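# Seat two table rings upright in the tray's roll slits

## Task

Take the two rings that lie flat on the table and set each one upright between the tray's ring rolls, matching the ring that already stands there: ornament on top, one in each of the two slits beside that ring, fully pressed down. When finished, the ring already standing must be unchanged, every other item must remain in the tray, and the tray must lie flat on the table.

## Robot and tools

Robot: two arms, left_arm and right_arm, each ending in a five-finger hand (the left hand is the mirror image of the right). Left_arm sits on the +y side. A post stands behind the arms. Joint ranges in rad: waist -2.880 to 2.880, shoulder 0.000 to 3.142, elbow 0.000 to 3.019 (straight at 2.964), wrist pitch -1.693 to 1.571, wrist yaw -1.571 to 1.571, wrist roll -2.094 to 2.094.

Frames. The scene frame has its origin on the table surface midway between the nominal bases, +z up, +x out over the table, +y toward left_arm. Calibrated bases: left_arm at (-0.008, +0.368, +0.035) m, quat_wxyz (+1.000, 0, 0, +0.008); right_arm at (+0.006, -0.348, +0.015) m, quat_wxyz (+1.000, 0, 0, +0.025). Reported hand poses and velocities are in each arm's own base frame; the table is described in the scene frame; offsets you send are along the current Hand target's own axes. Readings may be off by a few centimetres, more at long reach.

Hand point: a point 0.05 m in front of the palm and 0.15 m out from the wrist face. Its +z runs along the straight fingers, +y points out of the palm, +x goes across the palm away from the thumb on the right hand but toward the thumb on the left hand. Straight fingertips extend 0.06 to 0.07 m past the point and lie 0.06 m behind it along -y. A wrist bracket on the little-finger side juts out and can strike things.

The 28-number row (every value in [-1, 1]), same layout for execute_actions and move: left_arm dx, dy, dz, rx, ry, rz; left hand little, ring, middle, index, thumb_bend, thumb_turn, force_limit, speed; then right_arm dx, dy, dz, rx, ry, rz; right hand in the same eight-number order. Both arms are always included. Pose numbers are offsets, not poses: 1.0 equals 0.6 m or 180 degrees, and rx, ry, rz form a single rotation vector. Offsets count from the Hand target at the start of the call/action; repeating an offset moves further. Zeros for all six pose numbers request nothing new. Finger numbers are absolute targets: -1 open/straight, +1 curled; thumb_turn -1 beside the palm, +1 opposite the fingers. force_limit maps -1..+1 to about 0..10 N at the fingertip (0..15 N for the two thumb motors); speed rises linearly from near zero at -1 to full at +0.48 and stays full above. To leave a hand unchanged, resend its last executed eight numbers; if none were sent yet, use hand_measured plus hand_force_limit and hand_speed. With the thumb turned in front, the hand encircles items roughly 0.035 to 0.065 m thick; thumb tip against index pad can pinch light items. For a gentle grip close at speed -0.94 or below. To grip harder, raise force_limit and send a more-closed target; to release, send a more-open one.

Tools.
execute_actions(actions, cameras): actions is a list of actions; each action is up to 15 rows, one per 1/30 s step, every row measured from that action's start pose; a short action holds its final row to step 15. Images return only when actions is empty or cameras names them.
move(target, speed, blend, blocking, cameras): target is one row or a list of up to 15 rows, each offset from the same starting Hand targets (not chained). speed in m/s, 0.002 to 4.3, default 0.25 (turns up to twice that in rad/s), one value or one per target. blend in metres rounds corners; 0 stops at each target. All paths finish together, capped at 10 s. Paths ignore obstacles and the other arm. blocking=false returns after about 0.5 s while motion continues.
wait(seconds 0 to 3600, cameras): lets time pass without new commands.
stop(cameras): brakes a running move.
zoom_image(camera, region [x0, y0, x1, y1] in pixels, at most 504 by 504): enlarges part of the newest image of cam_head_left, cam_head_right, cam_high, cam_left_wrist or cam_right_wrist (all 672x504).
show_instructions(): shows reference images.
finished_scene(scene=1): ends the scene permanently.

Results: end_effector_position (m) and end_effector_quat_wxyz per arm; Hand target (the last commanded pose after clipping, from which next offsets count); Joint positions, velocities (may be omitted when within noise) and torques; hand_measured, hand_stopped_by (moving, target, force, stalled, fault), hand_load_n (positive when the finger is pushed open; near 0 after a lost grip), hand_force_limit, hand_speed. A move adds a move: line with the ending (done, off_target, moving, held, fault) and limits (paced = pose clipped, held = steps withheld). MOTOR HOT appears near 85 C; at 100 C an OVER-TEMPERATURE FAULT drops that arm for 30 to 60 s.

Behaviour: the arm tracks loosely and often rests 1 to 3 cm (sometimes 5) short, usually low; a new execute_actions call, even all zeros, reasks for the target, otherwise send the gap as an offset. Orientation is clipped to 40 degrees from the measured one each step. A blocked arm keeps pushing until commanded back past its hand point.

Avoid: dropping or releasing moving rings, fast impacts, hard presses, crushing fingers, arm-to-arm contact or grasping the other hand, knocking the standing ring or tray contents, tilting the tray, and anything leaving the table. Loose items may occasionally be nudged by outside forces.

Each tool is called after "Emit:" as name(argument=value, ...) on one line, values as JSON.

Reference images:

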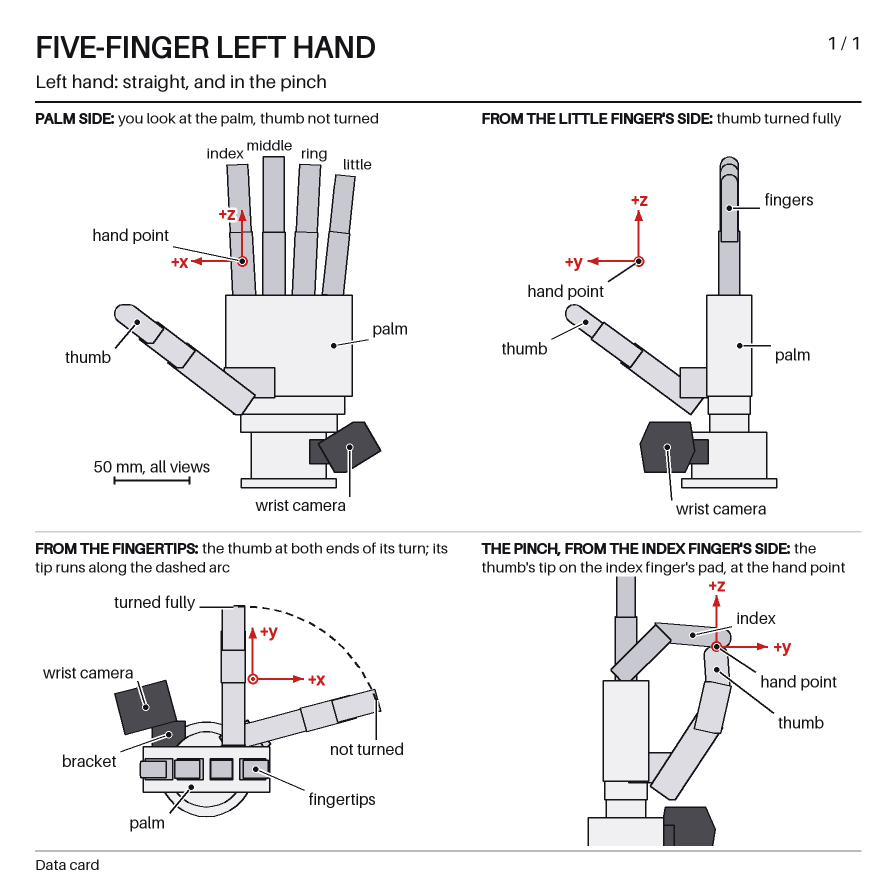

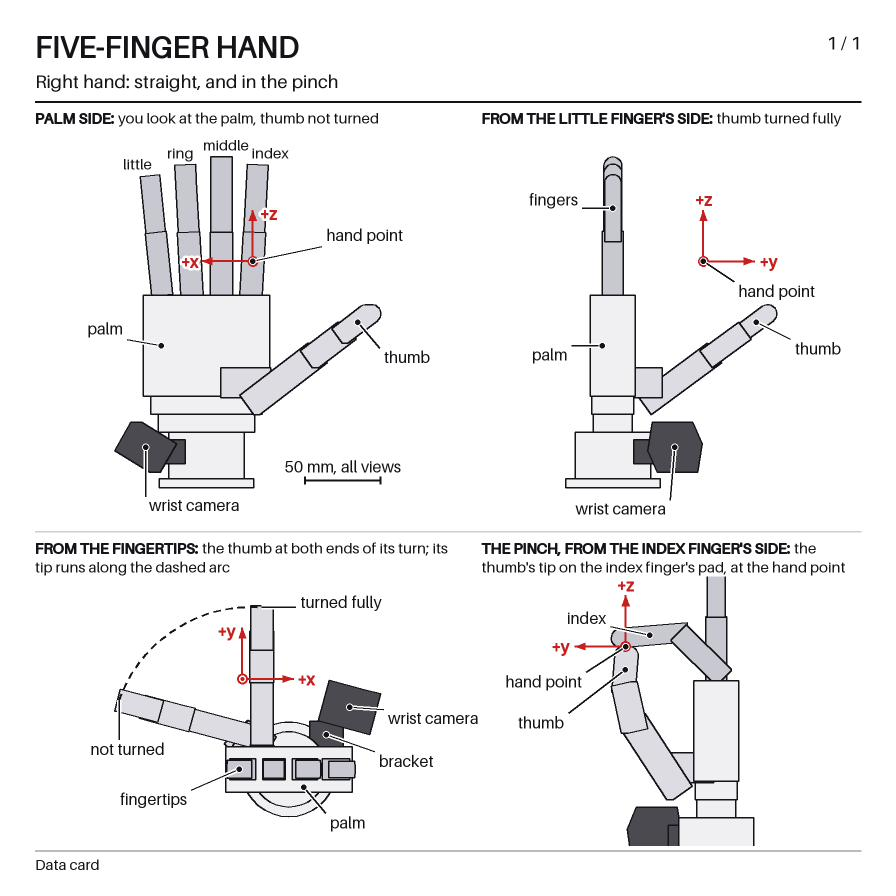

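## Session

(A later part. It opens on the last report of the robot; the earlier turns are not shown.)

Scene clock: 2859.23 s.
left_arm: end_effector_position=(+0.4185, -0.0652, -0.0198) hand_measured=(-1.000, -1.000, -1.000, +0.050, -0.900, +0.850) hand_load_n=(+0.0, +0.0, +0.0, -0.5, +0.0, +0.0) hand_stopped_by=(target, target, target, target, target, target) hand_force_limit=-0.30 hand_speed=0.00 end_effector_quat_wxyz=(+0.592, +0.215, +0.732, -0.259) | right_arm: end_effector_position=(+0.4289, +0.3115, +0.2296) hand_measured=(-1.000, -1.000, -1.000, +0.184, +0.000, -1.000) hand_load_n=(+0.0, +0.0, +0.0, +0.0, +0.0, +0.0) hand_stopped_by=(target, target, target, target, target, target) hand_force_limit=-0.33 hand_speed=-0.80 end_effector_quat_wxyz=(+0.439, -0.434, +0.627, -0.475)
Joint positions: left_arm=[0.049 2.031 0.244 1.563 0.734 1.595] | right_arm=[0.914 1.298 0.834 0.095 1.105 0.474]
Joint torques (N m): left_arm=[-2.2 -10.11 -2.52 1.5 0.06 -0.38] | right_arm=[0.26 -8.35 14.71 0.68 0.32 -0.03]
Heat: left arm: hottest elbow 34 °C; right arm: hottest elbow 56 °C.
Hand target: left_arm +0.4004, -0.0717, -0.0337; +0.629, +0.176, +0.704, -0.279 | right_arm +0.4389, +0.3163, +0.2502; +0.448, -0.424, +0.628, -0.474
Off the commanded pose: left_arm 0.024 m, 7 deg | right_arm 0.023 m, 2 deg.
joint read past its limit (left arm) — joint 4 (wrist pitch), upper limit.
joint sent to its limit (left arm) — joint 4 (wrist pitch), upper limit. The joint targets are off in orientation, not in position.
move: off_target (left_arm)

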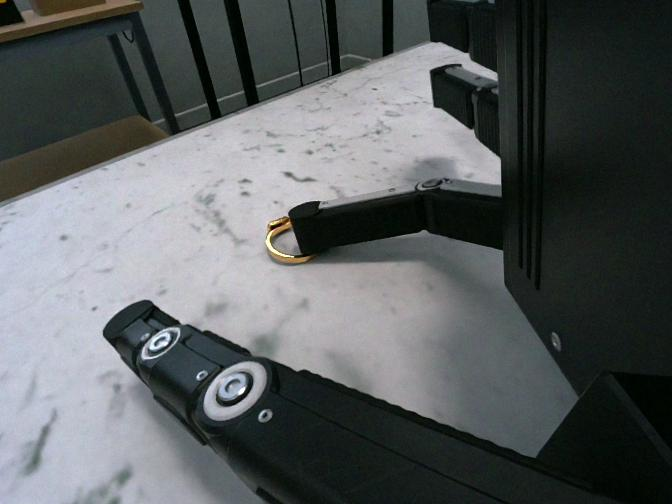

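Emit:
move(target=[[-0.0885,-0.0156,-0.0047,0,0,0,-1,-1,-1,0.05,-0.9,0.85,-0.3,0.0,0,0,0,0,0,0,-1,-1,-1,0.185,0.0,-1,-0.33,-0.8],[-0.0905,-0.0193,0.0540,0.1475,0.0260,0.0078,-1,-1,-1,0.05,-0.9,0.85,-0.3,0.0,0,0,0,0,0,0,-1,-1,-1,0.185,0.0,-1,-0.33,-0.8],[-0.0962,0.0237,0.0202,0.1475,0.0260,0.0078,-1,-1,-1,-0.1,-0.9,0.85,-0.3,0.0,0,0,0,0,0,0,-1,-1,-1,0.185,0.0,-1,-0.33,-0.8]], speed=[0.05, 0.2, 0.15], cameras=["cam_left_wrist", "cam_high"])

Emit:
zoom_image(camera="cam_left_wrist", region=[230, 190, 370, 330])

Scene clock: 2873.73 s.
left_arm: end_effector_position=(+0.4170, -0.0676, +0.0111) hand_measured=(-1.000, -1.000, -1.000, -0.100, -0.900, +0.850) hand_load_n=(+0.0, +0.0, +0.0, +0.0, +0.0, +0.5) hand_stopped_by=(target, target, target, target, target, target) hand_force_limit=-0.30 hand_speed=0.00 end_effector_quat_wxyz=(+0.536, +0.325, +0.650, -0.429) | right_arm: end_effector_position=(+0.4289, +0.3115, +0.2296) hand_measured=(-1.000, -1.000, -1.000, +0.184, +0.000, -1.000) hand_load_n=(+0.0, +0.0, +0.0, +0.0, +0.0, +0.0) hand_stopped_by=(target, target, target, target, target, target) hand_force_limit=-0.33 hand_speed=-0.80 end_effector_quat_wxyz=(+0.439, -0.434, +0.627, -0.475)
Joint positions: left_arm=[0.285 1.87 0.389 1.109 1.414 1.728] | right_arm=[0.914 1.298 0.834 0.095 1.105 0.474]
Joint torques (N m): left_arm=[0.09 -13.74 3.73 0.9 0.48 0.06] | right_arm=[-0.26 -9.05 14.84 0.72 0.3 -0.07]
Heat: left arm: hottest elbow 33 °C; right arm: hottest elbow 57 °C.
Hand target: left_arm +0.4270, -0.0620, +0.0199; +0.546, +0.335, +0.644, -0.419 | right_arm +0.4389, +0.3163, +0.2502; +0.448, -0.424, +0.628, -0.474
Off the commanded pose: left_arm 0.014 m, 2 deg | right_arm 0.023 m, 2 deg.
move: off_target (left_arm); target 3's new numbers were sent with left_arm's hand 0.014 m and 2 deg from that target
Images, in order (width x height): cam_high 672x504, cam_left_wrist 672x504.

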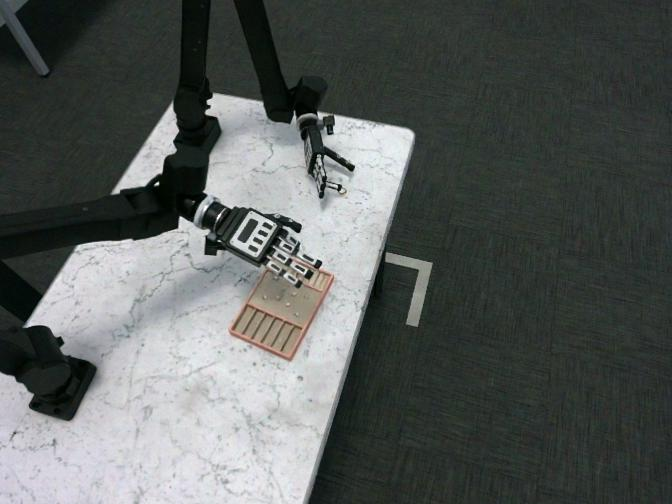

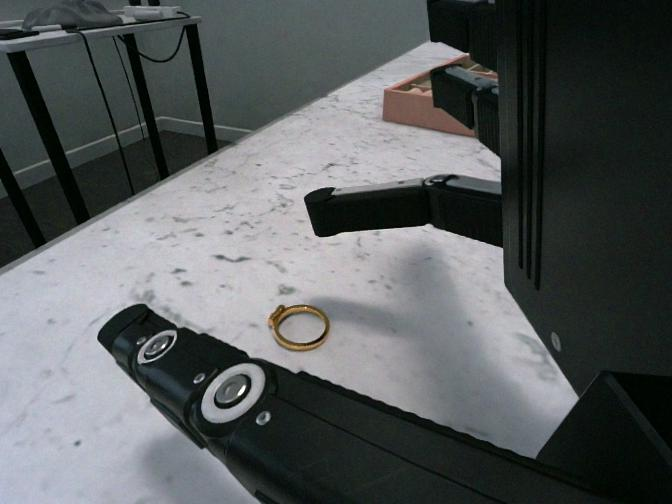

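Scaled by 3.600.

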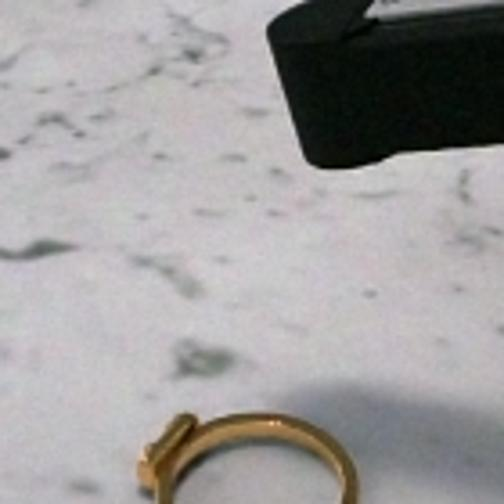

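Emit:
move(target=[0.0472,0.0008,0.0025,0,0,0,-1,-1,-1,-0.1,-0.9,0.85,-0.3,0.0,0,0,0,0,0,0,-1,-1,-1,0.185,0.0,-1,-0.33,-0.8], speed=0.08, cameras=["cam_left_wrist"])

Emit:
zoom_image(camera="cam_left_wrist", region=[230, 190, 370, 330])

Scene clock: 2881.80 s.
left_arm: end_effector_position=(+0.4163, -0.0677, -0.0070) hand_measured=(-1.000, -1.000, -1.000, -0.100, -0.900, +0.850) hand_load_n=(+0.0, +0.0, +0.0, +0.0, +0.0, +0.0) hand_stopped_by=(target, target, target, target, target, target) hand_force_limit=-0.30 hand_speed=0.00 end_effector_quat_wxyz=(+0.542, +0.335, +0.645, -0.422) | right_arm: end_effector_position=(+0.4289, +0.3115, +0.2296) hand_measured=(-1.000, -1.000, -1.000, +0.184, +0.000, -1.000) hand_load_n=(+0.0, +0.0, +0.0, +0.0, +0.0, -0.5) hand_stopped_by=(target, target, target, target, target, target) hand_force_limit=-0.33 hand_speed=-0.80 end_effector_quat_wxyz=(+0.439, -0.434, +0.627, -0.475)
Joint positions: left_arm=[0.285 1.96 0.396 1.184 1.414 1.765] | right_arm=[0.914 1.298 0.834 0.095 1.105 0.474]
Joint torques (N m): left_arm=[-0.56 -12.69 3 1.77 0.44 -0.09] | right_arm=[0.09 -9.23 14.75 0.72 0.3 -0.07]
Heat: left arm: hottest elbow 33 °C; right arm: hottest elbow 57 °C.
Hand target: left_arm +0.4230, -0.0639, -0.0080; +0.546, +0.335, +0.644, -0.419 | right_arm +0.4389, +0.3163, +0.2502; +0.448, -0.424, +0.628, -0.474
Off the commanded pose: left_arm 0.008 m, 1 deg | right_arm 0.023 m, 2 deg.
move: done

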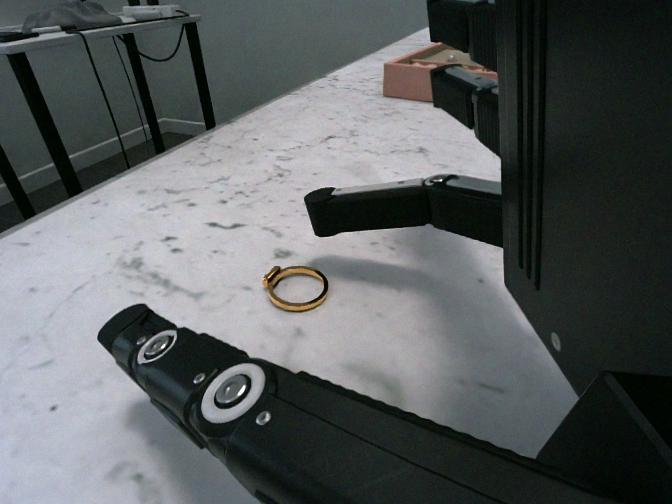

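Scaled by 3.600.

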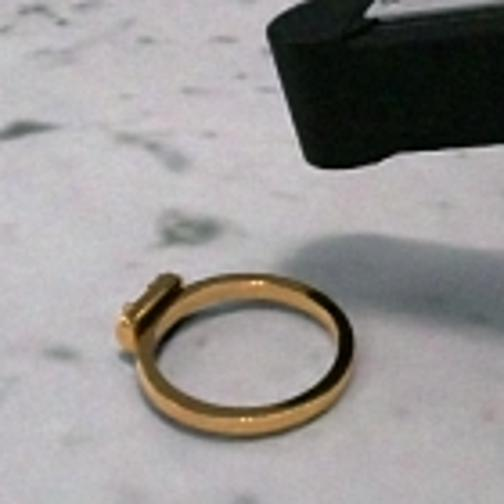

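Emit:
move(target=[0.0333,0.0027,0.0016,0,0,0,-1,-1,-1,-0.1,-0.9,0.85,-0.3,0.0,0,0,0,0,0,0,-1,-1,-1,0.185,0.0,-1,-0.33,-0.8], speed=0.05, cameras=["cam_left_wrist"])

Emit:
zoom_image(camera="cam_left_wrist", region=[230, 190, 370, 330])

Scene clock: 2885.30 s.
left_arm: end_effector_position=(+0.4184, -0.0677, -0.0206) hand_measured=(-1.000, -1.000, -1.000, -0.100, -0.900, +0.850) hand_load_n=(+0.0, +0.0, +0.0, +0.0, +0.0, +0.0) hand_stopped_by=(target, target, target, target, target, target) hand_force_limit=-0.30 hand_speed=0.00 end_effector_quat_wxyz=(+0.549, +0.345, +0.638, -0.415) | right_arm: end_effector_position=(+0.4289, +0.3115, +0.2296) hand_measured=(-1.000, -1.000, -1.000, +0.184, +0.000, -1.000) hand_load_n=(+0.0, +0.0, +0.0, +0.0, +0.0, +0.0) hand_stopped_by=(target, target, target, target, target, target) hand_force_limit=-0.33 hand_speed=-0.80 end_effector_quat_wxyz=(+0.439, -0.434, +0.627, -0.475)
Joint positions: left_arm=[0.285 2.045 0.413 1.275 1.42 1.772] | right_arm=[0.914 1.298 0.834 0.095 1.105 0.474]
Joint torques (N m): left_arm=[-0.91 -11.22 1.78 1.57 0.09 -0.2] | right_arm=[-0.15 -8.7 14.54 0.85 0.26 -0.04]
Heat: left arm: hottest elbow 33 °C; right arm: hottest elbow 57 °C.
Hand target: left_arm +0.4213, -0.0646, -0.0280; +0.546, +0.335, +0.644, -0.419 | right_arm +0.4389, +0.3163, +0.2502; +0.448, -0.424, +0.628, -0.474
Off the commanded pose: left_arm 0.009 m, 1 deg | right_arm 0.023 m, 2 deg.
move: done

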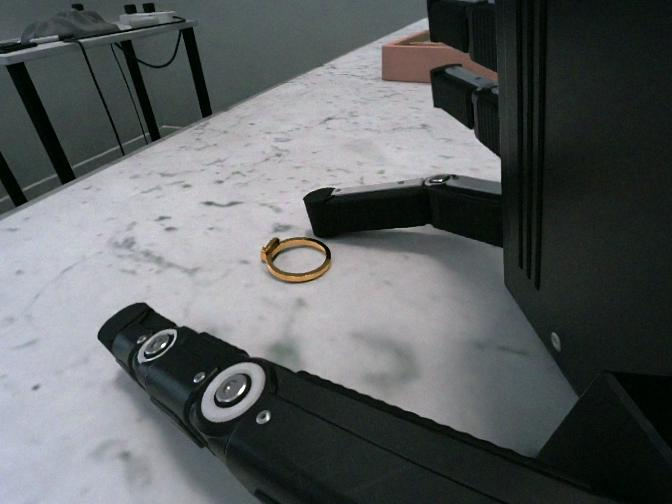

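Scaled by 3.600.

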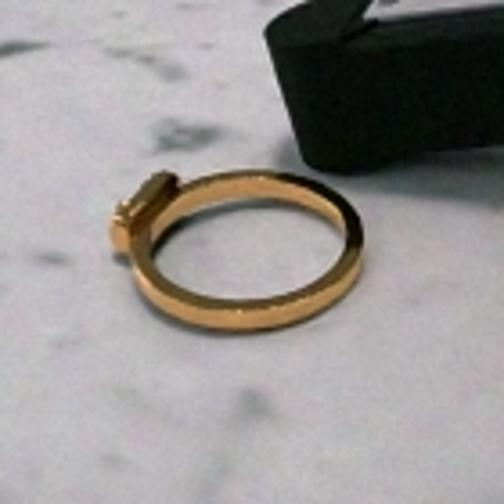

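Emit:
move(target=[[-0.0229,-0.0040,-0.0012,0,0,0,-1,-1,-1,-0.1,-0.9,0.85,-0.3,0.0,0,0,0,0,0,0,-1,-1,-1,0.185,0.0,-1,-0.33,-0.8],[-0.0218,-0.0098,-0.0032,0,0,0,-1,-1,-1,-0.1,-0.9,0.85,-0.3,0.0,0,0,0,0,0,0,-1,-1,-1,0.185,0.0,-1,-0.33,-0.8],[0.0008,-0.0042,-0.0015,0,0,0,-1,-1,-1,-0.1,-0.9,0.85,-0.3,0.0,0,0,0,0,0,0,-1,-1,-1,0.185,0.0,-1,-0.33,-0.8]], speed=0.05, cameras=["cam_left_wrist"])

Emit:
zoom_image(camera="cam_left_wrist", region=[230, 190, 370, 330])

Scene clock: 2890.50 s.
left_arm: end_effector_position=(+0.4187, -0.0675, -0.0204) hand_measured=(-1.000, -1.000, -1.000, -0.100, -0.900, +0.850) hand_load_n=(+0.0, +0.0, +0.0, +0.0, +0.0, +0.0) hand_stopped_by=(target, target, target, target, target, target) hand_force_limit=-0.30 hand_speed=0.00 end_effector_quat_wxyz=(+0.547, +0.342, +0.640, -0.418) | right_arm: end_effector_position=(+0.4289, +0.3115, +0.2296) hand_measured=(-1.000, -1.000, -1.000, +0.184, +0.000, -1.000) hand_load_n=(+0.0, +0.0, +0.0, +0.0, +0.0, -0.5) hand_stopped_by=(target, target, target, target, target, target) hand_force_limit=-0.33 hand_speed=-0.80 end_effector_quat_wxyz=(+0.439, -0.434, +0.627, -0.475)
Joint positions: left_arm=[0.285 2.045 0.413 1.283 1.419 1.755] | right_arm=[0.914 1.298 0.834 0.095 1.105 0.474]
Joint torques (N m): left_arm=[-0.38 -9.93 1.11 1.32 0.23 0.01] | right_arm=[-0.15 -8.35 14.69 0.81 0.29 -0.01]
Heat: left arm: hottest elbow 33 °C; right arm: hottest elbow 57 °C.
Hand target: left_arm +0.4186, -0.0648, -0.0280; +0.546, +0.335, +0.644, -0.419 | right_arm +0.4389, +0.3163, +0.2502; +0.448, -0.424, +0.628, -0.474
Off the commanded pose: left_arm 0.008 m, 1 deg | right_arm 0.023 m, 2 deg.
move: done

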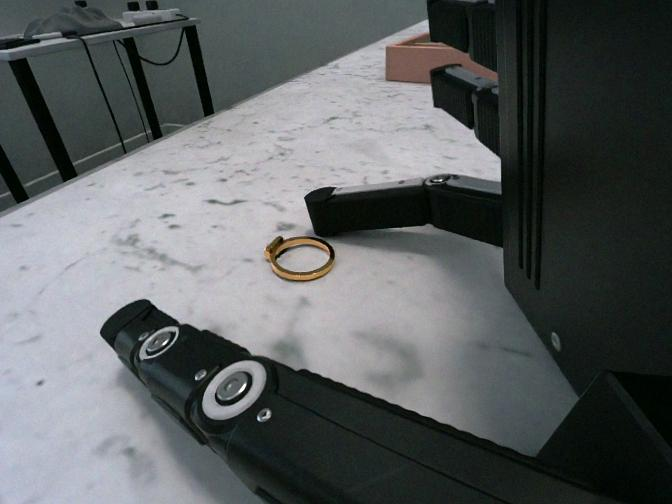

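Scaled by 3.600.

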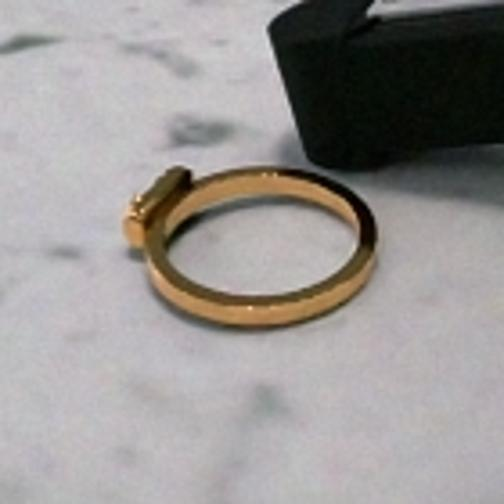

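Emit:
move(target=[[-0.0229,-0.0040,-0.0012,0,0,0,-1,-1,-1,-0.1,-0.9,0.85,-0.3,0.0,0,0,0,0,0,0,-1,-1,-1,0.185,0.0,-1,-0.33,-0.8],[-0.0210,-0.0150,-0.0008,0,0,0,-1,-1,-1,-0.1,-0.9,0.85,-0.3,0.0,0,0,0,0,0,0,-1,-1,-1,0.185,0.0,-1,-0.33,-0.8],[0.0009,-0.0052,-0.0007,0,0,0,-1,-1,-1,-0.1,-0.9,0.85,-0.3,0.0,0,0,0,0,0,0,-1,-1,-1,0.185,0.0,-1,-0.33,-0.8]], speed=0.05, cameras=["cam_left_wrist"])

Emit:
zoom_image(camera="cam_left_wrist", region=[230, 190, 370, 330])

Scene clock: 2895.33 s.
left_arm: end_effector_position=(+0.4131, -0.0693, -0.0208) hand_measured=(-1.000, -1.000, -1.000, -0.100, -0.900, +0.850) hand_load_n=(+0.0, +0.0, +0.0, -0.5, -0.5, +0.0) hand_stopped_by=(target, target, target, target, target, target) hand_force_limit=-0.30 hand_speed=0.00 end_effector_quat_wxyz=(+0.546, +0.341, +0.640, -0.419) | right_arm: end_effector_position=(+0.4289, +0.3115, +0.2296) hand_measured=(-1.000, -1.000, -1.000, +0.184, +0.000, -1.000) hand_load_n=(+0.0, +0.0, +0.0, -0.5, +0.0, +0.0) hand_stopped_by=(target, target, target, target, target, target) hand_force_limit=-0.33 hand_speed=-0.80 end_effector_quat_wxyz=(+0.439, -0.434, +0.627, -0.475)
Joint positions: left_arm=[0.285 2.045 0.399 1.292 1.42 1.755] | right_arm=[0.914 1.298 0.834 0.095 1.105 0.474]
Joint torques (N m): left_arm=[-0.32 -11.34 1.48 1.39 0.19 -0.03] | right_arm=[0.09 -9.47 14.71 0.81 0.27 -0.04]
Heat: left arm: hottest elbow 33 °C; right arm: hottest elbow 57 °C.
Hand target: left_arm +0.4154, -0.0658, -0.0280; +0.546, +0.335, +0.644, -0.419 | right_arm +0.4389, +0.3163, +0.2502; +0.448, -0.424, +0.628, -0.474
Off the commanded pose: left_arm 0.008 m, 1 deg | right_arm 0.023 m, 2 deg.
move: done

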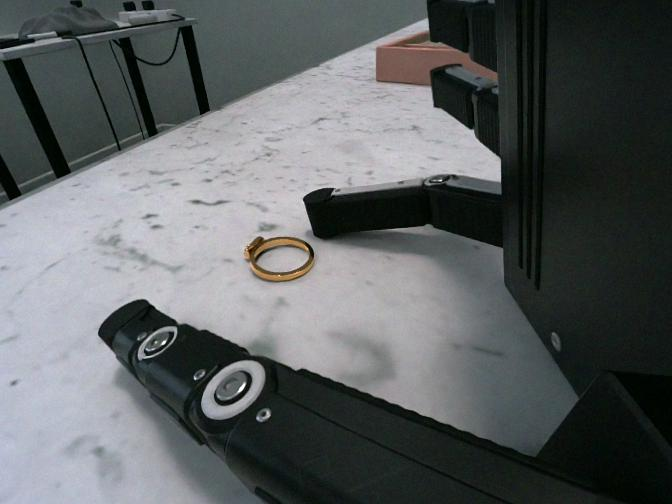

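Scaled by 3.600.

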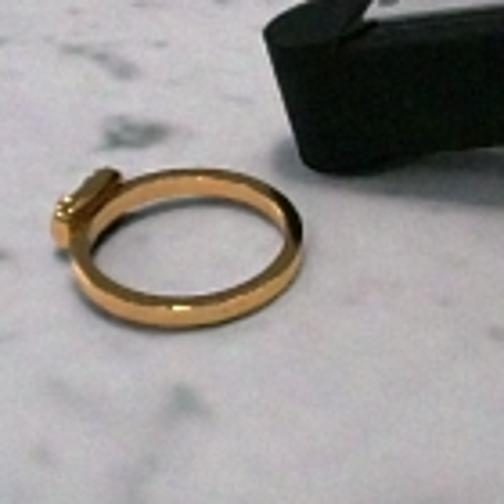

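Emit:
move(target=[[-0.0229,-0.0040,-0.0012,0,0,0,-1,-1,-1,-0.1,-0.9,0.85,-0.3,0.0,0,0,0,0,0,0,-1,-1,-1,0.185,0.0,-1,-0.33,-0.8],[-0.0245,0.0040,-0.0010,0,0,0,-1,-1,-1,-0.1,-0.9,0.85,-0.3,0.0,0,0,0,0,0,0,-1,-1,-1,0.185,0.0,-1,-0.33,-0.8],[-0.0011,0.0063,0.0002,0,0,0,-1,-1,-1,-0.1,-0.9,0.85,-0.3,0.0,0,0,0,0,0,0,-1,-1,-1,0.185,0.0,-1,-0.33,-0.8]], speed=0.05, cameras=["cam_left_wrist"])

Emit:
zoom_image(camera="cam_left_wrist", region=[230, 190, 370, 330])

Scene clock: 2899.70 s.
left_arm: end_effector_position=(+0.4164, -0.0684, -0.0207) hand_measured=(-1.000, -1.000, -1.000, -0.100, -0.900, +0.850) hand_load_n=(+0.0, +0.0, +0.0, -0.5, +0.0, +0.0) hand_stopped_by=(target, target, target, target, target, target) hand_force_limit=-0.30 hand_speed=0.00 end_effector_quat_wxyz=(+0.546, +0.341, +0.640, -0.420) | right_arm: end_effector_position=(+0.4289, +0.3115, +0.2296) hand_measured=(-1.000, -1.000, -1.000, +0.184, +0.000, -1.000) hand_load_n=(-0.5, +0.0, +0.0, +0.0, +0.0, +0.0) hand_stopped_by=(target, target, target, target, target, target) hand_force_limit=-0.33 hand_speed=-0.80 end_effector_quat_wxyz=(+0.439, -0.434, +0.627, -0.475)
Joint positions: left_arm=[0.285 2.043 0.409 1.278 1.422 1.756] | right_arm=[0.914 1.298 0.834 0.095 1.105 0.474]
Joint torques (N m): left_arm=[-0.56 -11.11 1.74 1.62 0.18 0.02] | right_arm=[-0.03 -8.88 14.82 0.57 0.28 -0.03]
Heat: left arm: hottest elbow 32 °C; right arm: hottest elbow 58 °C.
Hand target: left_arm +0.4191, -0.0643, -0.0279; +0.546, +0.335, +0.644, -0.419 | right_arm +0.4389, +0.3163, +0.2502; +0.448, -0.424, +0.628, -0.474
Off the commanded pose: left_arm 0.009 m, 1 deg | right_arm 0.023 m, 2 deg.
move: done

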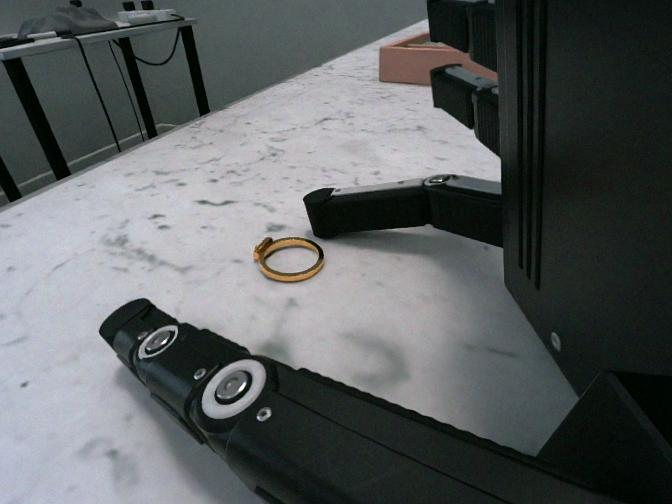

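Scaled by 3.600.

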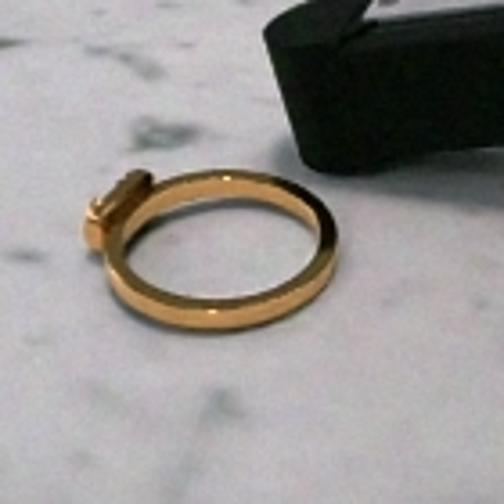

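Emit:
move(target=[[0,0,0,0,0,0,-1,-1,-1,-0.1,-0.55,0.85,-0.3,0.0,0,0,0,0,0,0,-1,-1,-1,0.185,0.0,-1,-0.33,-0.8],[0,0,0,0,0,0,-1,-1,-1,-0.1,-0.55,0.70,-0.3,-0.5,0,0,0,0,0,0,-1,-1,-1,0.185,0.0,-1,-0.33,-0.8]], speed=0.05, cameras=["cam_left_wrist"])

Emit:
zoom_image(camera="cam_left_wrist", region=[230, 190, 370, 330])

Scene clock: 2902.63 s.
left_arm: end_effector_position=(+0.4188, -0.0675, -0.0188) hand_measured=(-1.000, -1.000, -1.000, -0.100, -0.550, +0.700) hand_load_n=(+0.0, +0.0, +0.0, +0.5, -1.5, -3.5) hand_stopped_by=(target, target, target, target, target, target) hand_force_limit=-0.30 hand_speed=-0.50 end_effector_quat_wxyz=(+0.550, +0.346, +0.636, -0.415) | right_arm: end_effector_position=(+0.4289, +0.3115, +0.2296) hand_measured=(-1.000, -1.000, -1.000, +0.184, +0.000, -1.000) hand_load_n=(+0.0, +0.0, +0.0, +0.0, +0.0, +0.0) hand_stopped_by=(target, target, target, target, target, target) hand_force_limit=-0.33 hand_speed=-0.80 end_effector_quat_wxyz=(+0.439, -0.434, +0.627, -0.475)
Joint positions: left_arm=[0.286 2.045 0.412 1.289 1.421 1.764] | right_arm=[0.914 1.298 0.834 0.095 1.105 0.474]
Joint torques (N m): left_arm=[-0.26 -10.87 1.51 1.32 0.21 -0.1] | right_arm=[0.15 -8.94 14.68 0.72 0.31 -0.05]
Heat: left arm: hottest elbow 32 °C; right arm: hottest elbow 58 °C.
Hand target: left_arm +0.4190, -0.0643, -0.0280; +0.546, +0.335, +0.644, -0.419 | right_arm +0.4389, +0.3163, +0.2502; +0.448, -0.424, +0.628, -0.474
Off the commanded pose: left_arm 0.010 m, 2 deg | right_arm 0.023 m, 2 deg.
move: done

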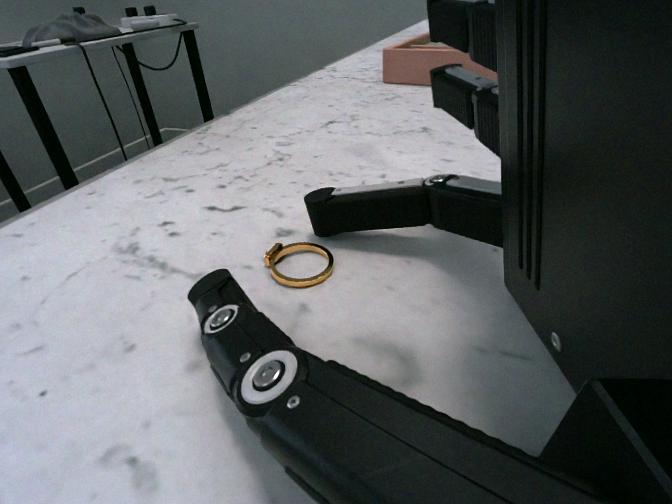

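Scaled by 3.600.

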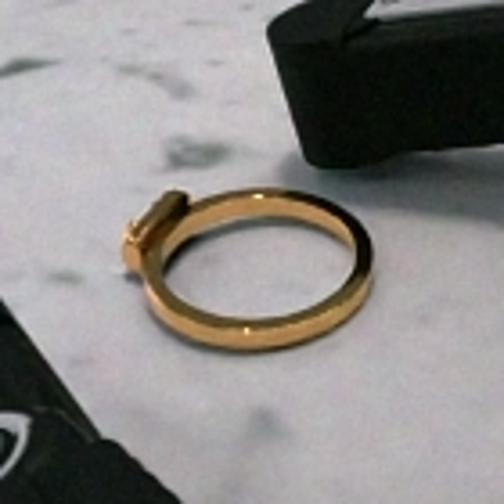

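Emit:
move(target=[0,0,0,0,0,0,-1,-1,-1,-0.1,-0.55,0.75,-0.3,-0.5,0,0,0,0,0,0,-1,-1,-1,0.185,0.0,-1,-0.33,-0.8], speed=0.05, cameras=["cam_left_wrist"])

Emit:
zoom_image(camera="cam_left_wrist", region=[230, 190, 370, 330])

Scene clock: 2905.80 s.
left_arm: end_effector_position=(+0.4188, -0.0674, -0.0203) hand_measured=(-1.000, -1.000, -1.000, -0.100, -0.550, +0.750) hand_load_n=(+0.0, +0.0, +0.0, +0.0, -0.5, -1.5) hand_stopped_by=(target, target, target, target, target, target) hand_force_limit=-0.30 hand_speed=-0.50 end_effector_quat_wxyz=(+0.550, +0.346, +0.637, -0.415) | right_arm: end_effector_position=(+0.4289, +0.3115, +0.2296) hand_measured=(-1.000, -1.000, -1.000, +0.184, +0.000, -1.000) hand_load_n=(+0.0, +0.0, +0.0, +0.0, +0.0, +0.0) hand_stopped_by=(target, target, target, target, target, target) hand_force_limit=-0.33 hand_speed=-0.80 end_effector_quat_wxyz=(+0.439, -0.434, +0.627, -0.475)
Joint positions: left_arm=[0.286 2.049 0.413 1.29 1.42 1.764] | right_arm=[0.914 1.298 0.834 0.095 1.105 0.474]
Joint torques (N m): left_arm=[-0.67 -11.34 1.22 1.26 0.19 -0.09] | right_arm=[-0.03 -8.82 14.74 0.8 0.29 -0.08]
Heat: left arm: hottest elbow 32 °C; right arm: hottest elbow 58 °C.
Hand target: left_arm +0.4191, -0.0642, -0.0280; +0.546, +0.335, +0.644, -0.419 | right_arm +0.4389, +0.3163, +0.2502; +0.448, -0.424, +0.628, -0.474
Off the commanded pose: left_arm 0.008 m, 2 deg | right_arm 0.023 m, 2 deg.
move: done

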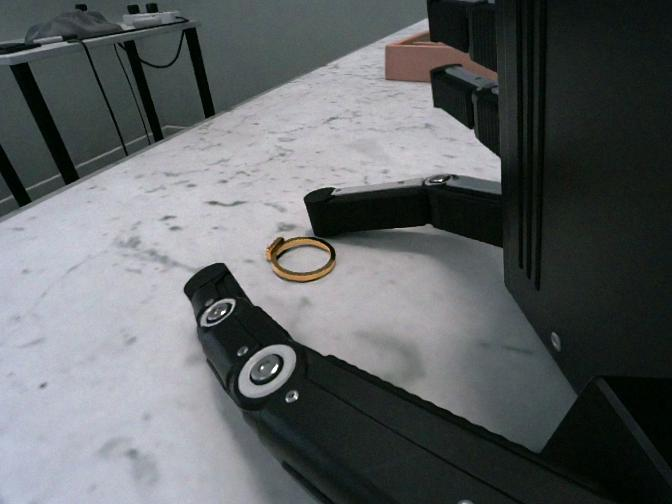

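Scaled by 3.600.

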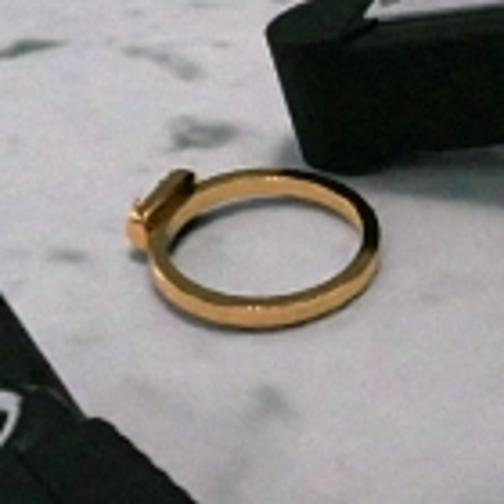

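Emit:
move(target=[[-0.0229,-0.0040,-0.0012,0,0,0,-1,-1,-1,-0.1,-0.55,0.75,-0.3,-0.5,0,0,0,0,0,0,-1,-1,-1,0.185,0.0,-1,-0.33,-0.8],[-0.0217,-0.0113,-0.0010,0,0,0,-1,-1,-1,-0.1,-0.55,0.75,-0.3,-0.5,0,0,0,0,0,0,-1,-1,-1,0.185,0.0,-1,-0.33,-0.8],[0.0006,-0.0037,0.0,0,0,0,-1,-1,-1,-0.1,-0.55,0.75,-0.3,-0.5,0,0,0,0,0,0,-1,-1,-1,0.185,0.0,-1,-0.33,-0.8]], speed=0.05, cameras=["cam_left_wrist"])

Emit:
zoom_image(camera="cam_left_wrist", region=[230, 190, 370, 330])

Scene clock: 2910.70 s.
left_arm: end_effector_position=(+0.4153, -0.0683, -0.0203) hand_measured=(-1.000, -1.000, -1.000, -0.100, -0.550, +0.750) hand_load_n=(+0.0, +0.0, +0.0, +0.0, -0.5, -2.5) hand_stopped_by=(target, target, target, target, target, target) hand_force_limit=-0.30 hand_speed=-0.50 end_effector_quat_wxyz=(+0.548, +0.342, +0.639, -0.417) | right_arm: end_effector_position=(+0.4289, +0.3115, +0.2296) hand_measured=(-1.000, -1.000, -1.000, +0.184, +0.000, -1.000) hand_load_n=(+0.0, +0.0, +0.0, -0.5, +0.0, +0.0) hand_stopped_by=(target, target, target, target, target, target) hand_force_limit=-0.33 hand_speed=-0.80 end_effector_quat_wxyz=(+0.439, -0.434, +0.627, -0.475)
Joint positions: left_arm=[0.286 2.045 0.404 1.289 1.419 1.76] | right_arm=[0.914 1.298 0.834 0.095 1.105 0.474]
Joint torques (N m): left_arm=[-0.26 -10.81 1.47 1.24 0.26 -0.06] | right_arm=[-0.21 -9.23 14.8 0.77 0.28 -0.03]
Heat: left arm: hottest elbow 32 °C; right arm: hottest elbow 58 °C.
Hand target: left_arm +0.4170, -0.0652, -0.0280; +0.546, +0.335, +0.644, -0.419 | right_arm +0.4389, +0.3163, +0.2502; +0.448, -0.424, +0.628, -0.474
Off the commanded pose: left_arm 0.008 m, 1 deg | right_arm 0.023 m, 2 deg.
move: done

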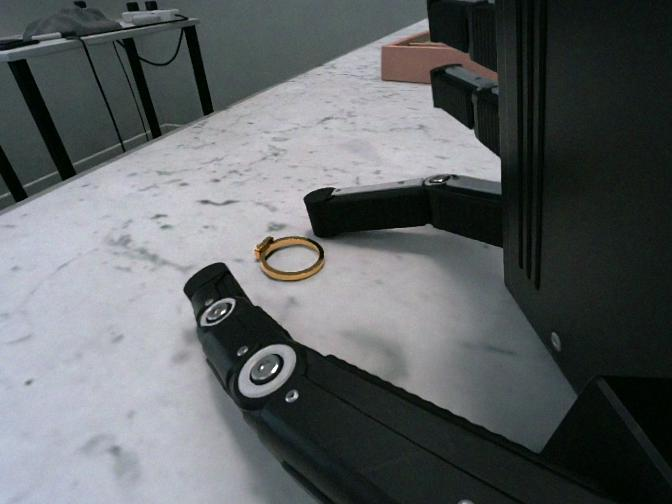

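Scaled by 3.600.

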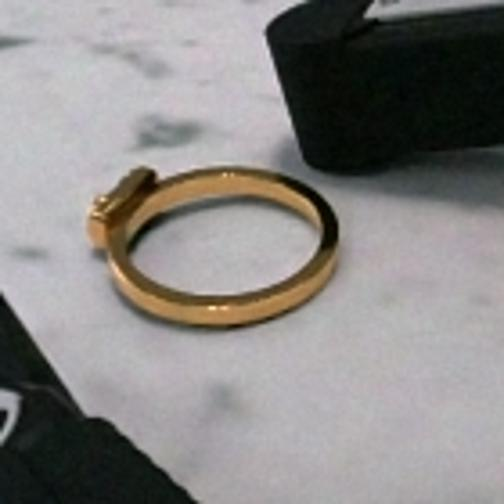

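Emit:
move(target=[0,0,0,0,0,0,-1,-1,-1,-0.1,-0.4,0.74,-0.3,-0.5,0,0,0,0,0,0,-1,-1,-1,0.185,0.0,-1,-0.33,-0.8], speed=0.05, cameras=["cam_left_wrist"])

Emit:
zoom_image(camera="cam_left_wrist", region=[230, 190, 370, 330])

Scene clock: 2912.57 s.
left_arm: end_effector_position=(+0.4162, -0.0681, -0.0205) hand_measured=(-1.000, -1.000, -1.000, -0.100, -0.400, +0.740) hand_load_n=(+0.0, +0.0, +0.0, +0.0, +0.0, +0.0) hand_stopped_by=(target, target, target, target, target, target) hand_force_limit=-0.30 hand_speed=-0.50 end_effector_quat_wxyz=(+0.548, +0.343, +0.639, -0.416) | right_arm: end_effector_position=(+0.4289, +0.3115, +0.2296) hand_measured=(-1.000, -1.000, -1.000, +0.184, +0.000, -1.000) hand_load_n=(-0.5, +0.0, +0.0, +0.0, +0.0, +0.0) hand_stopped_by=(target, target, target, target, target, target) hand_force_limit=-0.33 hand_speed=-0.80 end_effector_quat_wxyz=(+0.439, -0.434, +0.627, -0.475)
Joint positions: left_arm=[0.286 2.047 0.407 1.291 1.419 1.76] | right_arm=[0.914 1.298 0.834 0.095 1.105 0.474]
Joint torques (N m): left_arm=[-0.15 -11.05 1.4 1.42 0.27 -0.12] | right_arm=[-0.32 -9.05 14.63 0.68 0.27 -0.07]
Heat: left arm: hottest elbow 32 °C; right arm: hottest elbow 58 °C.
Hand target: left_arm +0.4169, -0.0652, -0.0280; +0.546, +0.335, +0.644, -0.419 | right_arm +0.4389, +0.3163, +0.2502; +0.448, -0.424, +0.628, -0.474
Off the commanded pose: left_arm 0.008 m, 1 deg | right_arm 0.023 m, 2 deg.
move: done

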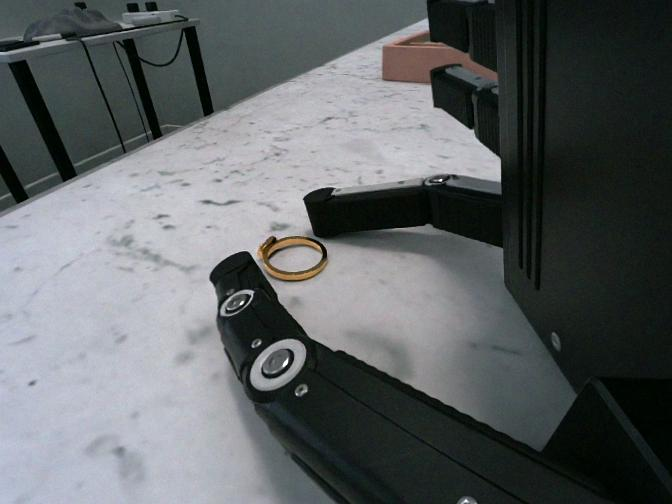

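Scaled by 3.600.

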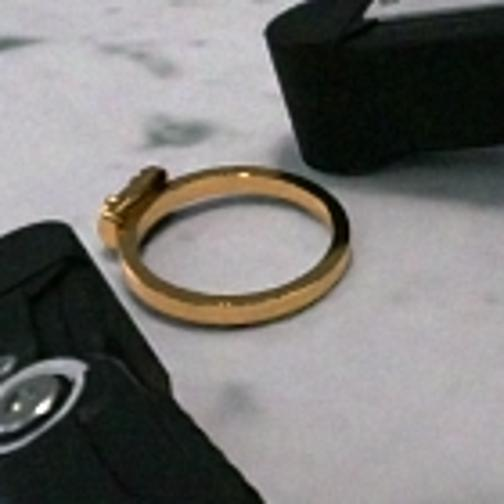

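Emit:
move(target=[0,0,0,0,0,0,-1,-1,-1,-0.1,-0.32,0.71,-0.3,-0.5,0,0,0,0,0,0,-1,-1,-1,0.185,0.0,-1,-0.33,-0.8], speed=0.05, cameras=["cam_left_wrist"])

Emit:
zoom_image(camera="cam_left_wrist", region=[230, 190, 370, 330])

Scene clock: 2914.67 s.
left_arm: end_effector_position=(+0.4162, -0.0681, -0.0205) hand_measured=(-1.000, -1.000, -1.000, -0.100, -0.320, +0.710) hand_load_n=(+0.0, +0.0, +0.0, +0.0, +0.0, +0.0) hand_stopped_by=(target, target, target, target, target, target) hand_force_limit=-0.30 hand_speed=-0.50 end_effector_quat_wxyz=(+0.548, +0.343, +0.639, -0.416) | right_arm: end_effector_position=(+0.4289, +0.3115, +0.2296) hand_measured=(-1.000, -1.000, -1.000, +0.184, +0.000, -1.000) hand_load_n=(+0.0, +0.0, +0.0, +0.0, +0.0, -0.5) hand_stopped_by=(target, target, target, target, target, target) hand_force_limit=-0.33 hand_speed=-0.80 end_effector_quat_wxyz=(+0.439, -0.434, +0.627, -0.475)
Joint positions: left_arm=[0.286 2.047 0.407 1.291 1.419 1.76] | right_arm=[0.914 1.298 0.834 0.095 1.105 0.474]
Joint torques (N m): left_arm=[-0.91 -11.11 1.4 1.33 0.22 -0.09] | right_arm=[0.44 -8.7 14.72 0.75 0.28 -0.03]
Heat: left arm: hottest elbow 32 °C; right arm: hottest elbow 58 °C.
Hand target: left_arm +0.4169, -0.0652, -0.0280; +0.546, +0.335, +0.644, -0.419 | right_arm +0.4389, +0.3163, +0.2502; +0.448, -0.424, +0.628, -0.474
Off the commanded pose: left_arm 0.008 m, 1 deg | right_arm 0.023 m, 2 deg.
move: done

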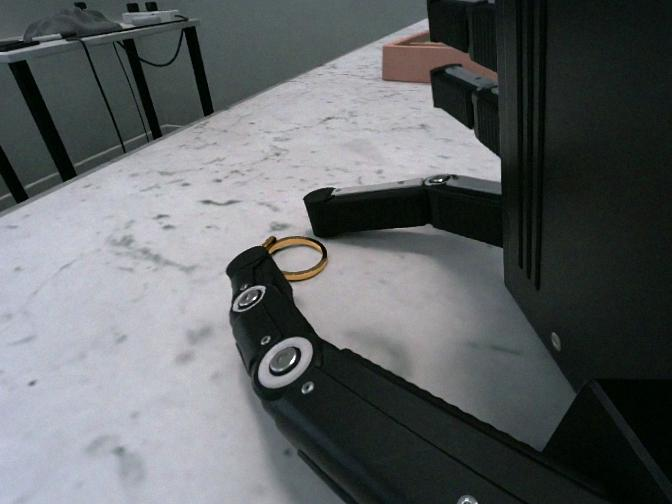

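Scaled by 3.600.

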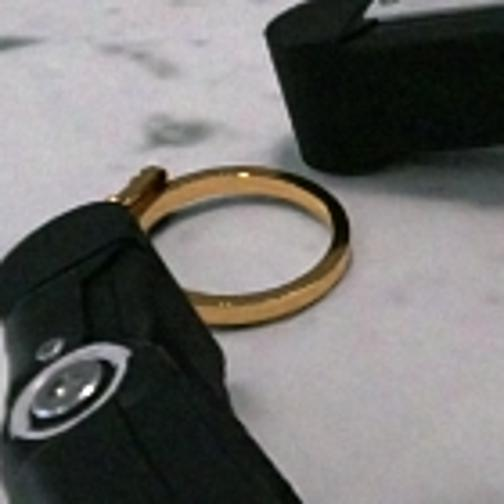

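Emit:
move(target=[0,0,0,0,0,0,-1,-1,-1,-0.1,-0.32,0.68,-0.3,-0.5,0,0,0,0,0,0,-1,-1,-1,0.185,0.0,-1,-0.33,-0.8], speed=0.05, cameras=["cam_left_wrist"])

Emit:
zoom_image(camera="cam_left_wrist", region=[230, 190, 370, 330])

Scene clock: 2918.30 s.
left_arm: end_effector_position=(+0.4163, -0.0681, -0.0202) hand_measured=(-1.000, -1.000, -1.000, -0.100, -0.320, +0.680) hand_load_n=(+0.0, +0.0, +0.0, +0.0, +0.0, -1.5) hand_stopped_by=(target, target, target, target, target, target) hand_force_limit=-0.30 hand_speed=-0.50 end_effector_quat_wxyz=(+0.549, +0.344, +0.638, -0.416) | right_arm: end_effector_position=(+0.4289, +0.3115, +0.2296) hand_measured=(-1.000, -1.000, -1.000, +0.184, +0.000, -1.000) hand_load_n=(-0.5, +0.0, +0.0, +0.0, +0.0, -0.5) hand_stopped_by=(target, target, target, target, target, target) hand_force_limit=-0.33 hand_speed=-0.80 end_effector_quat_wxyz=(+0.439, -0.434, +0.627, -0.475)
Joint positions: left_arm=[0.286 2.047 0.407 1.293 1.419 1.76] | right_arm=[0.914 1.298 0.834 0.095 1.105 0.474]
Joint torques (N m): left_arm=[-0.32 -11.28 1.28 1.28 0.23 -0.12] | right_arm=[0.03 -8.94 14.67 0.77 0.31 -0.06]
Heat: left arm: hottest elbow 32 °C; right arm: hottest elbow 58 °C.
Hand target: left_arm +0.4169, -0.0652, -0.0279; +0.546, +0.335, +0.644, -0.419 | right_arm +0.4389, +0.3163, +0.2502; +0.448, -0.424, +0.628, -0.474
Off the commanded pose: left_arm 0.008 m, 1 deg | right_arm 0.023 m, 2 deg.
move: done

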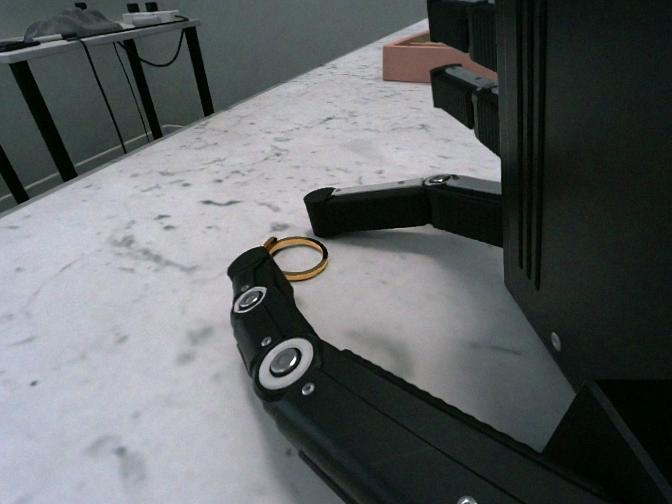

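Scaled by 3.600.

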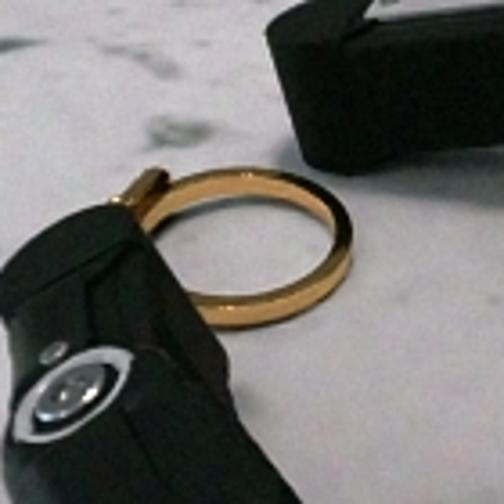

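Emit:
move(target=[0,0,0,0,0,0,-1,-1,-1,-0.1,-0.26,0.67,-0.3,-0.5,0,0,0,0,0,0,-1,-1,-1,0.185,0.0,-1,-0.33,-0.8], speed=0.05, cameras=["cam_left_wrist"])

Emit:
zoom_image(camera="cam_left_wrist", region=[230, 190, 370, 330])

Scene clock: 2920.73 s.
left_arm: end_effector_position=(+0.4163, -0.0681, -0.0204) hand_measured=(-1.000, -1.000, -1.000, -0.100, -0.260, +0.670) hand_load_n=(+0.0, +0.0, +0.0, +0.0, +0.0, +0.0) hand_stopped_by=(target, target, target, target, target, target) hand_force_limit=-0.30 hand_speed=-0.50 end_effector_quat_wxyz=(+0.549, +0.344, +0.638, -0.416) | right_arm: end_effector_position=(+0.4289, +0.3115, +0.2296) hand_measured=(-1.000, -1.000, -1.000, +0.184, +0.000, -1.000) hand_load_n=(+0.0, +0.0, +0.0, +0.0, +0.0, +0.0) hand_stopped_by=(target, target, target, target, target, target) hand_force_limit=-0.33 hand_speed=-0.80 end_effector_quat_wxyz=(+0.439, -0.434, +0.627, -0.475)
Joint positions: left_arm=[0.286 2.048 0.407 1.293 1.419 1.76] | right_arm=[0.914 1.298 0.834 0.095 1.105 0.474]
Joint torques (N m): left_arm=[-0.85 -10.46 1.28 1.52 0.28 -0.1] | right_arm=[0.38 -8.76 14.64 0.72 0.29 -0.06]
Heat: left arm: hottest elbow 32 °C; right arm: hottest elbow 58 °C.
Hand target: left_arm +0.4169, -0.0652, -0.0279; +0.546, +0.335, +0.644, -0.419 | right_arm +0.4389, +0.3163, +0.2502; +0.448, -0.424, +0.628, -0.474
Off the commanded pose: left_arm 0.008 m, 1 deg | right_arm 0.023 m, 2 deg.
move: done

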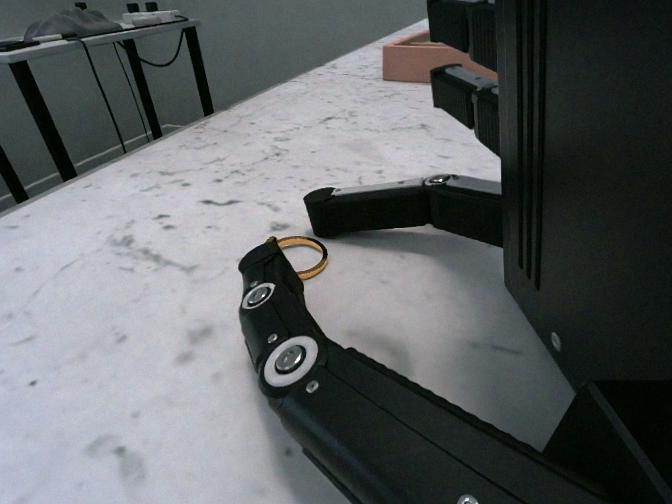

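Scaled by 3.600.

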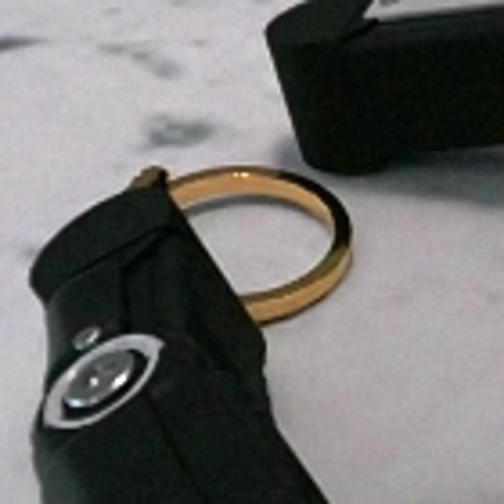

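Emit:
move(target=[0,0,0,0,0,0,-1,-1,-1,0.05,-0.25,0.66,-0.6,-0.94,0,0,0,0,0,0,-1,-1,-1,0.185,0.0,-1,-0.33,-0.8], speed=0.05, cameras=["cam_left_wrist"])

Emit:
zoom_image(camera="cam_left_wrist", region=[230, 190, 370, 330])

Scene clock: 2926.83 s.
left_arm: end_effector_position=(+0.4165, -0.0680, -0.0204) hand_measured=(-1.000, -1.000, -1.000, +0.022, -0.250, +0.660) hand_load_n=(-0.5, +0.5, +0.0, +2.0, +0.5, -0.5) hand_stopped_by=(target, target, target, force, target, target) hand_force_limit=-0.60 hand_speed=-0.94 end_effector_quat_wxyz=(+0.549, +0.344, +0.638, -0.416) | right_arm: end_effector_position=(+0.4289, +0.3115, +0.2296) hand_measured=(-1.000, -1.000, -1.000, +0.184, +0.000, -1.000) hand_load_n=(+0.0, +0.0, -0.5, +0.0, +0.0, +0.0) hand_stopped_by=(target, target, target, target, target, target) hand_force_limit=-0.33 hand_speed=-0.80 end_effector_quat_wxyz=(+0.439, -0.434, +0.627, -0.475)
Joint positions: left_arm=[0.286 2.048 0.407 1.293 1.419 1.76] | right_arm=[0.914 1.298 0.834 0.095 1.105 0.474]
Joint torques (N m): left_arm=[-0.91 -10.93 1.37 1.36 0.22 -0.06] | right_arm=[0.09 -9 14.65 0.81 0.31 -0.05]
Heat: left arm: hottest elbow 32 °C; right arm: hottest elbow 58 °C.
Hand target: left_arm +0.4170, -0.0652, -0.0279; +0.546, +0.335, +0.644, -0.419 | right_arm +0.4389, +0.3163, +0.2502; +0.448, -0.424, +0.628, -0.474
Off the commanded pose: left_arm 0.008 m, 1 deg | right_arm 0.023 m, 2 deg.
move: done

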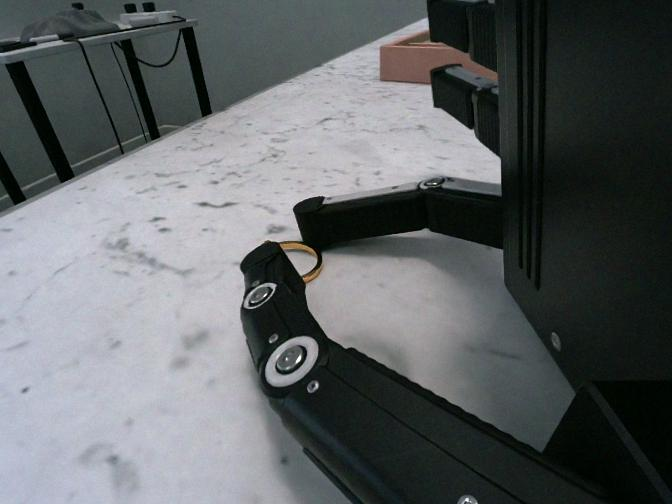

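Scaled by 3.600.

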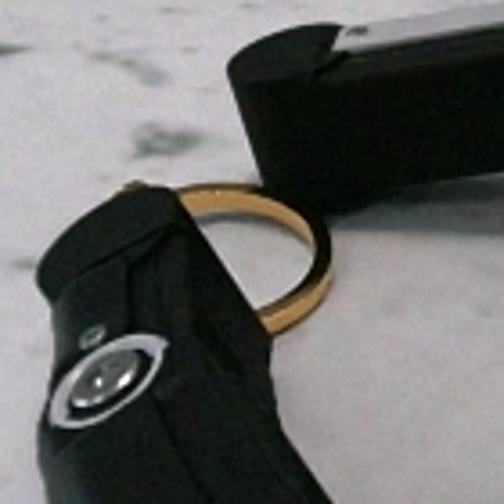

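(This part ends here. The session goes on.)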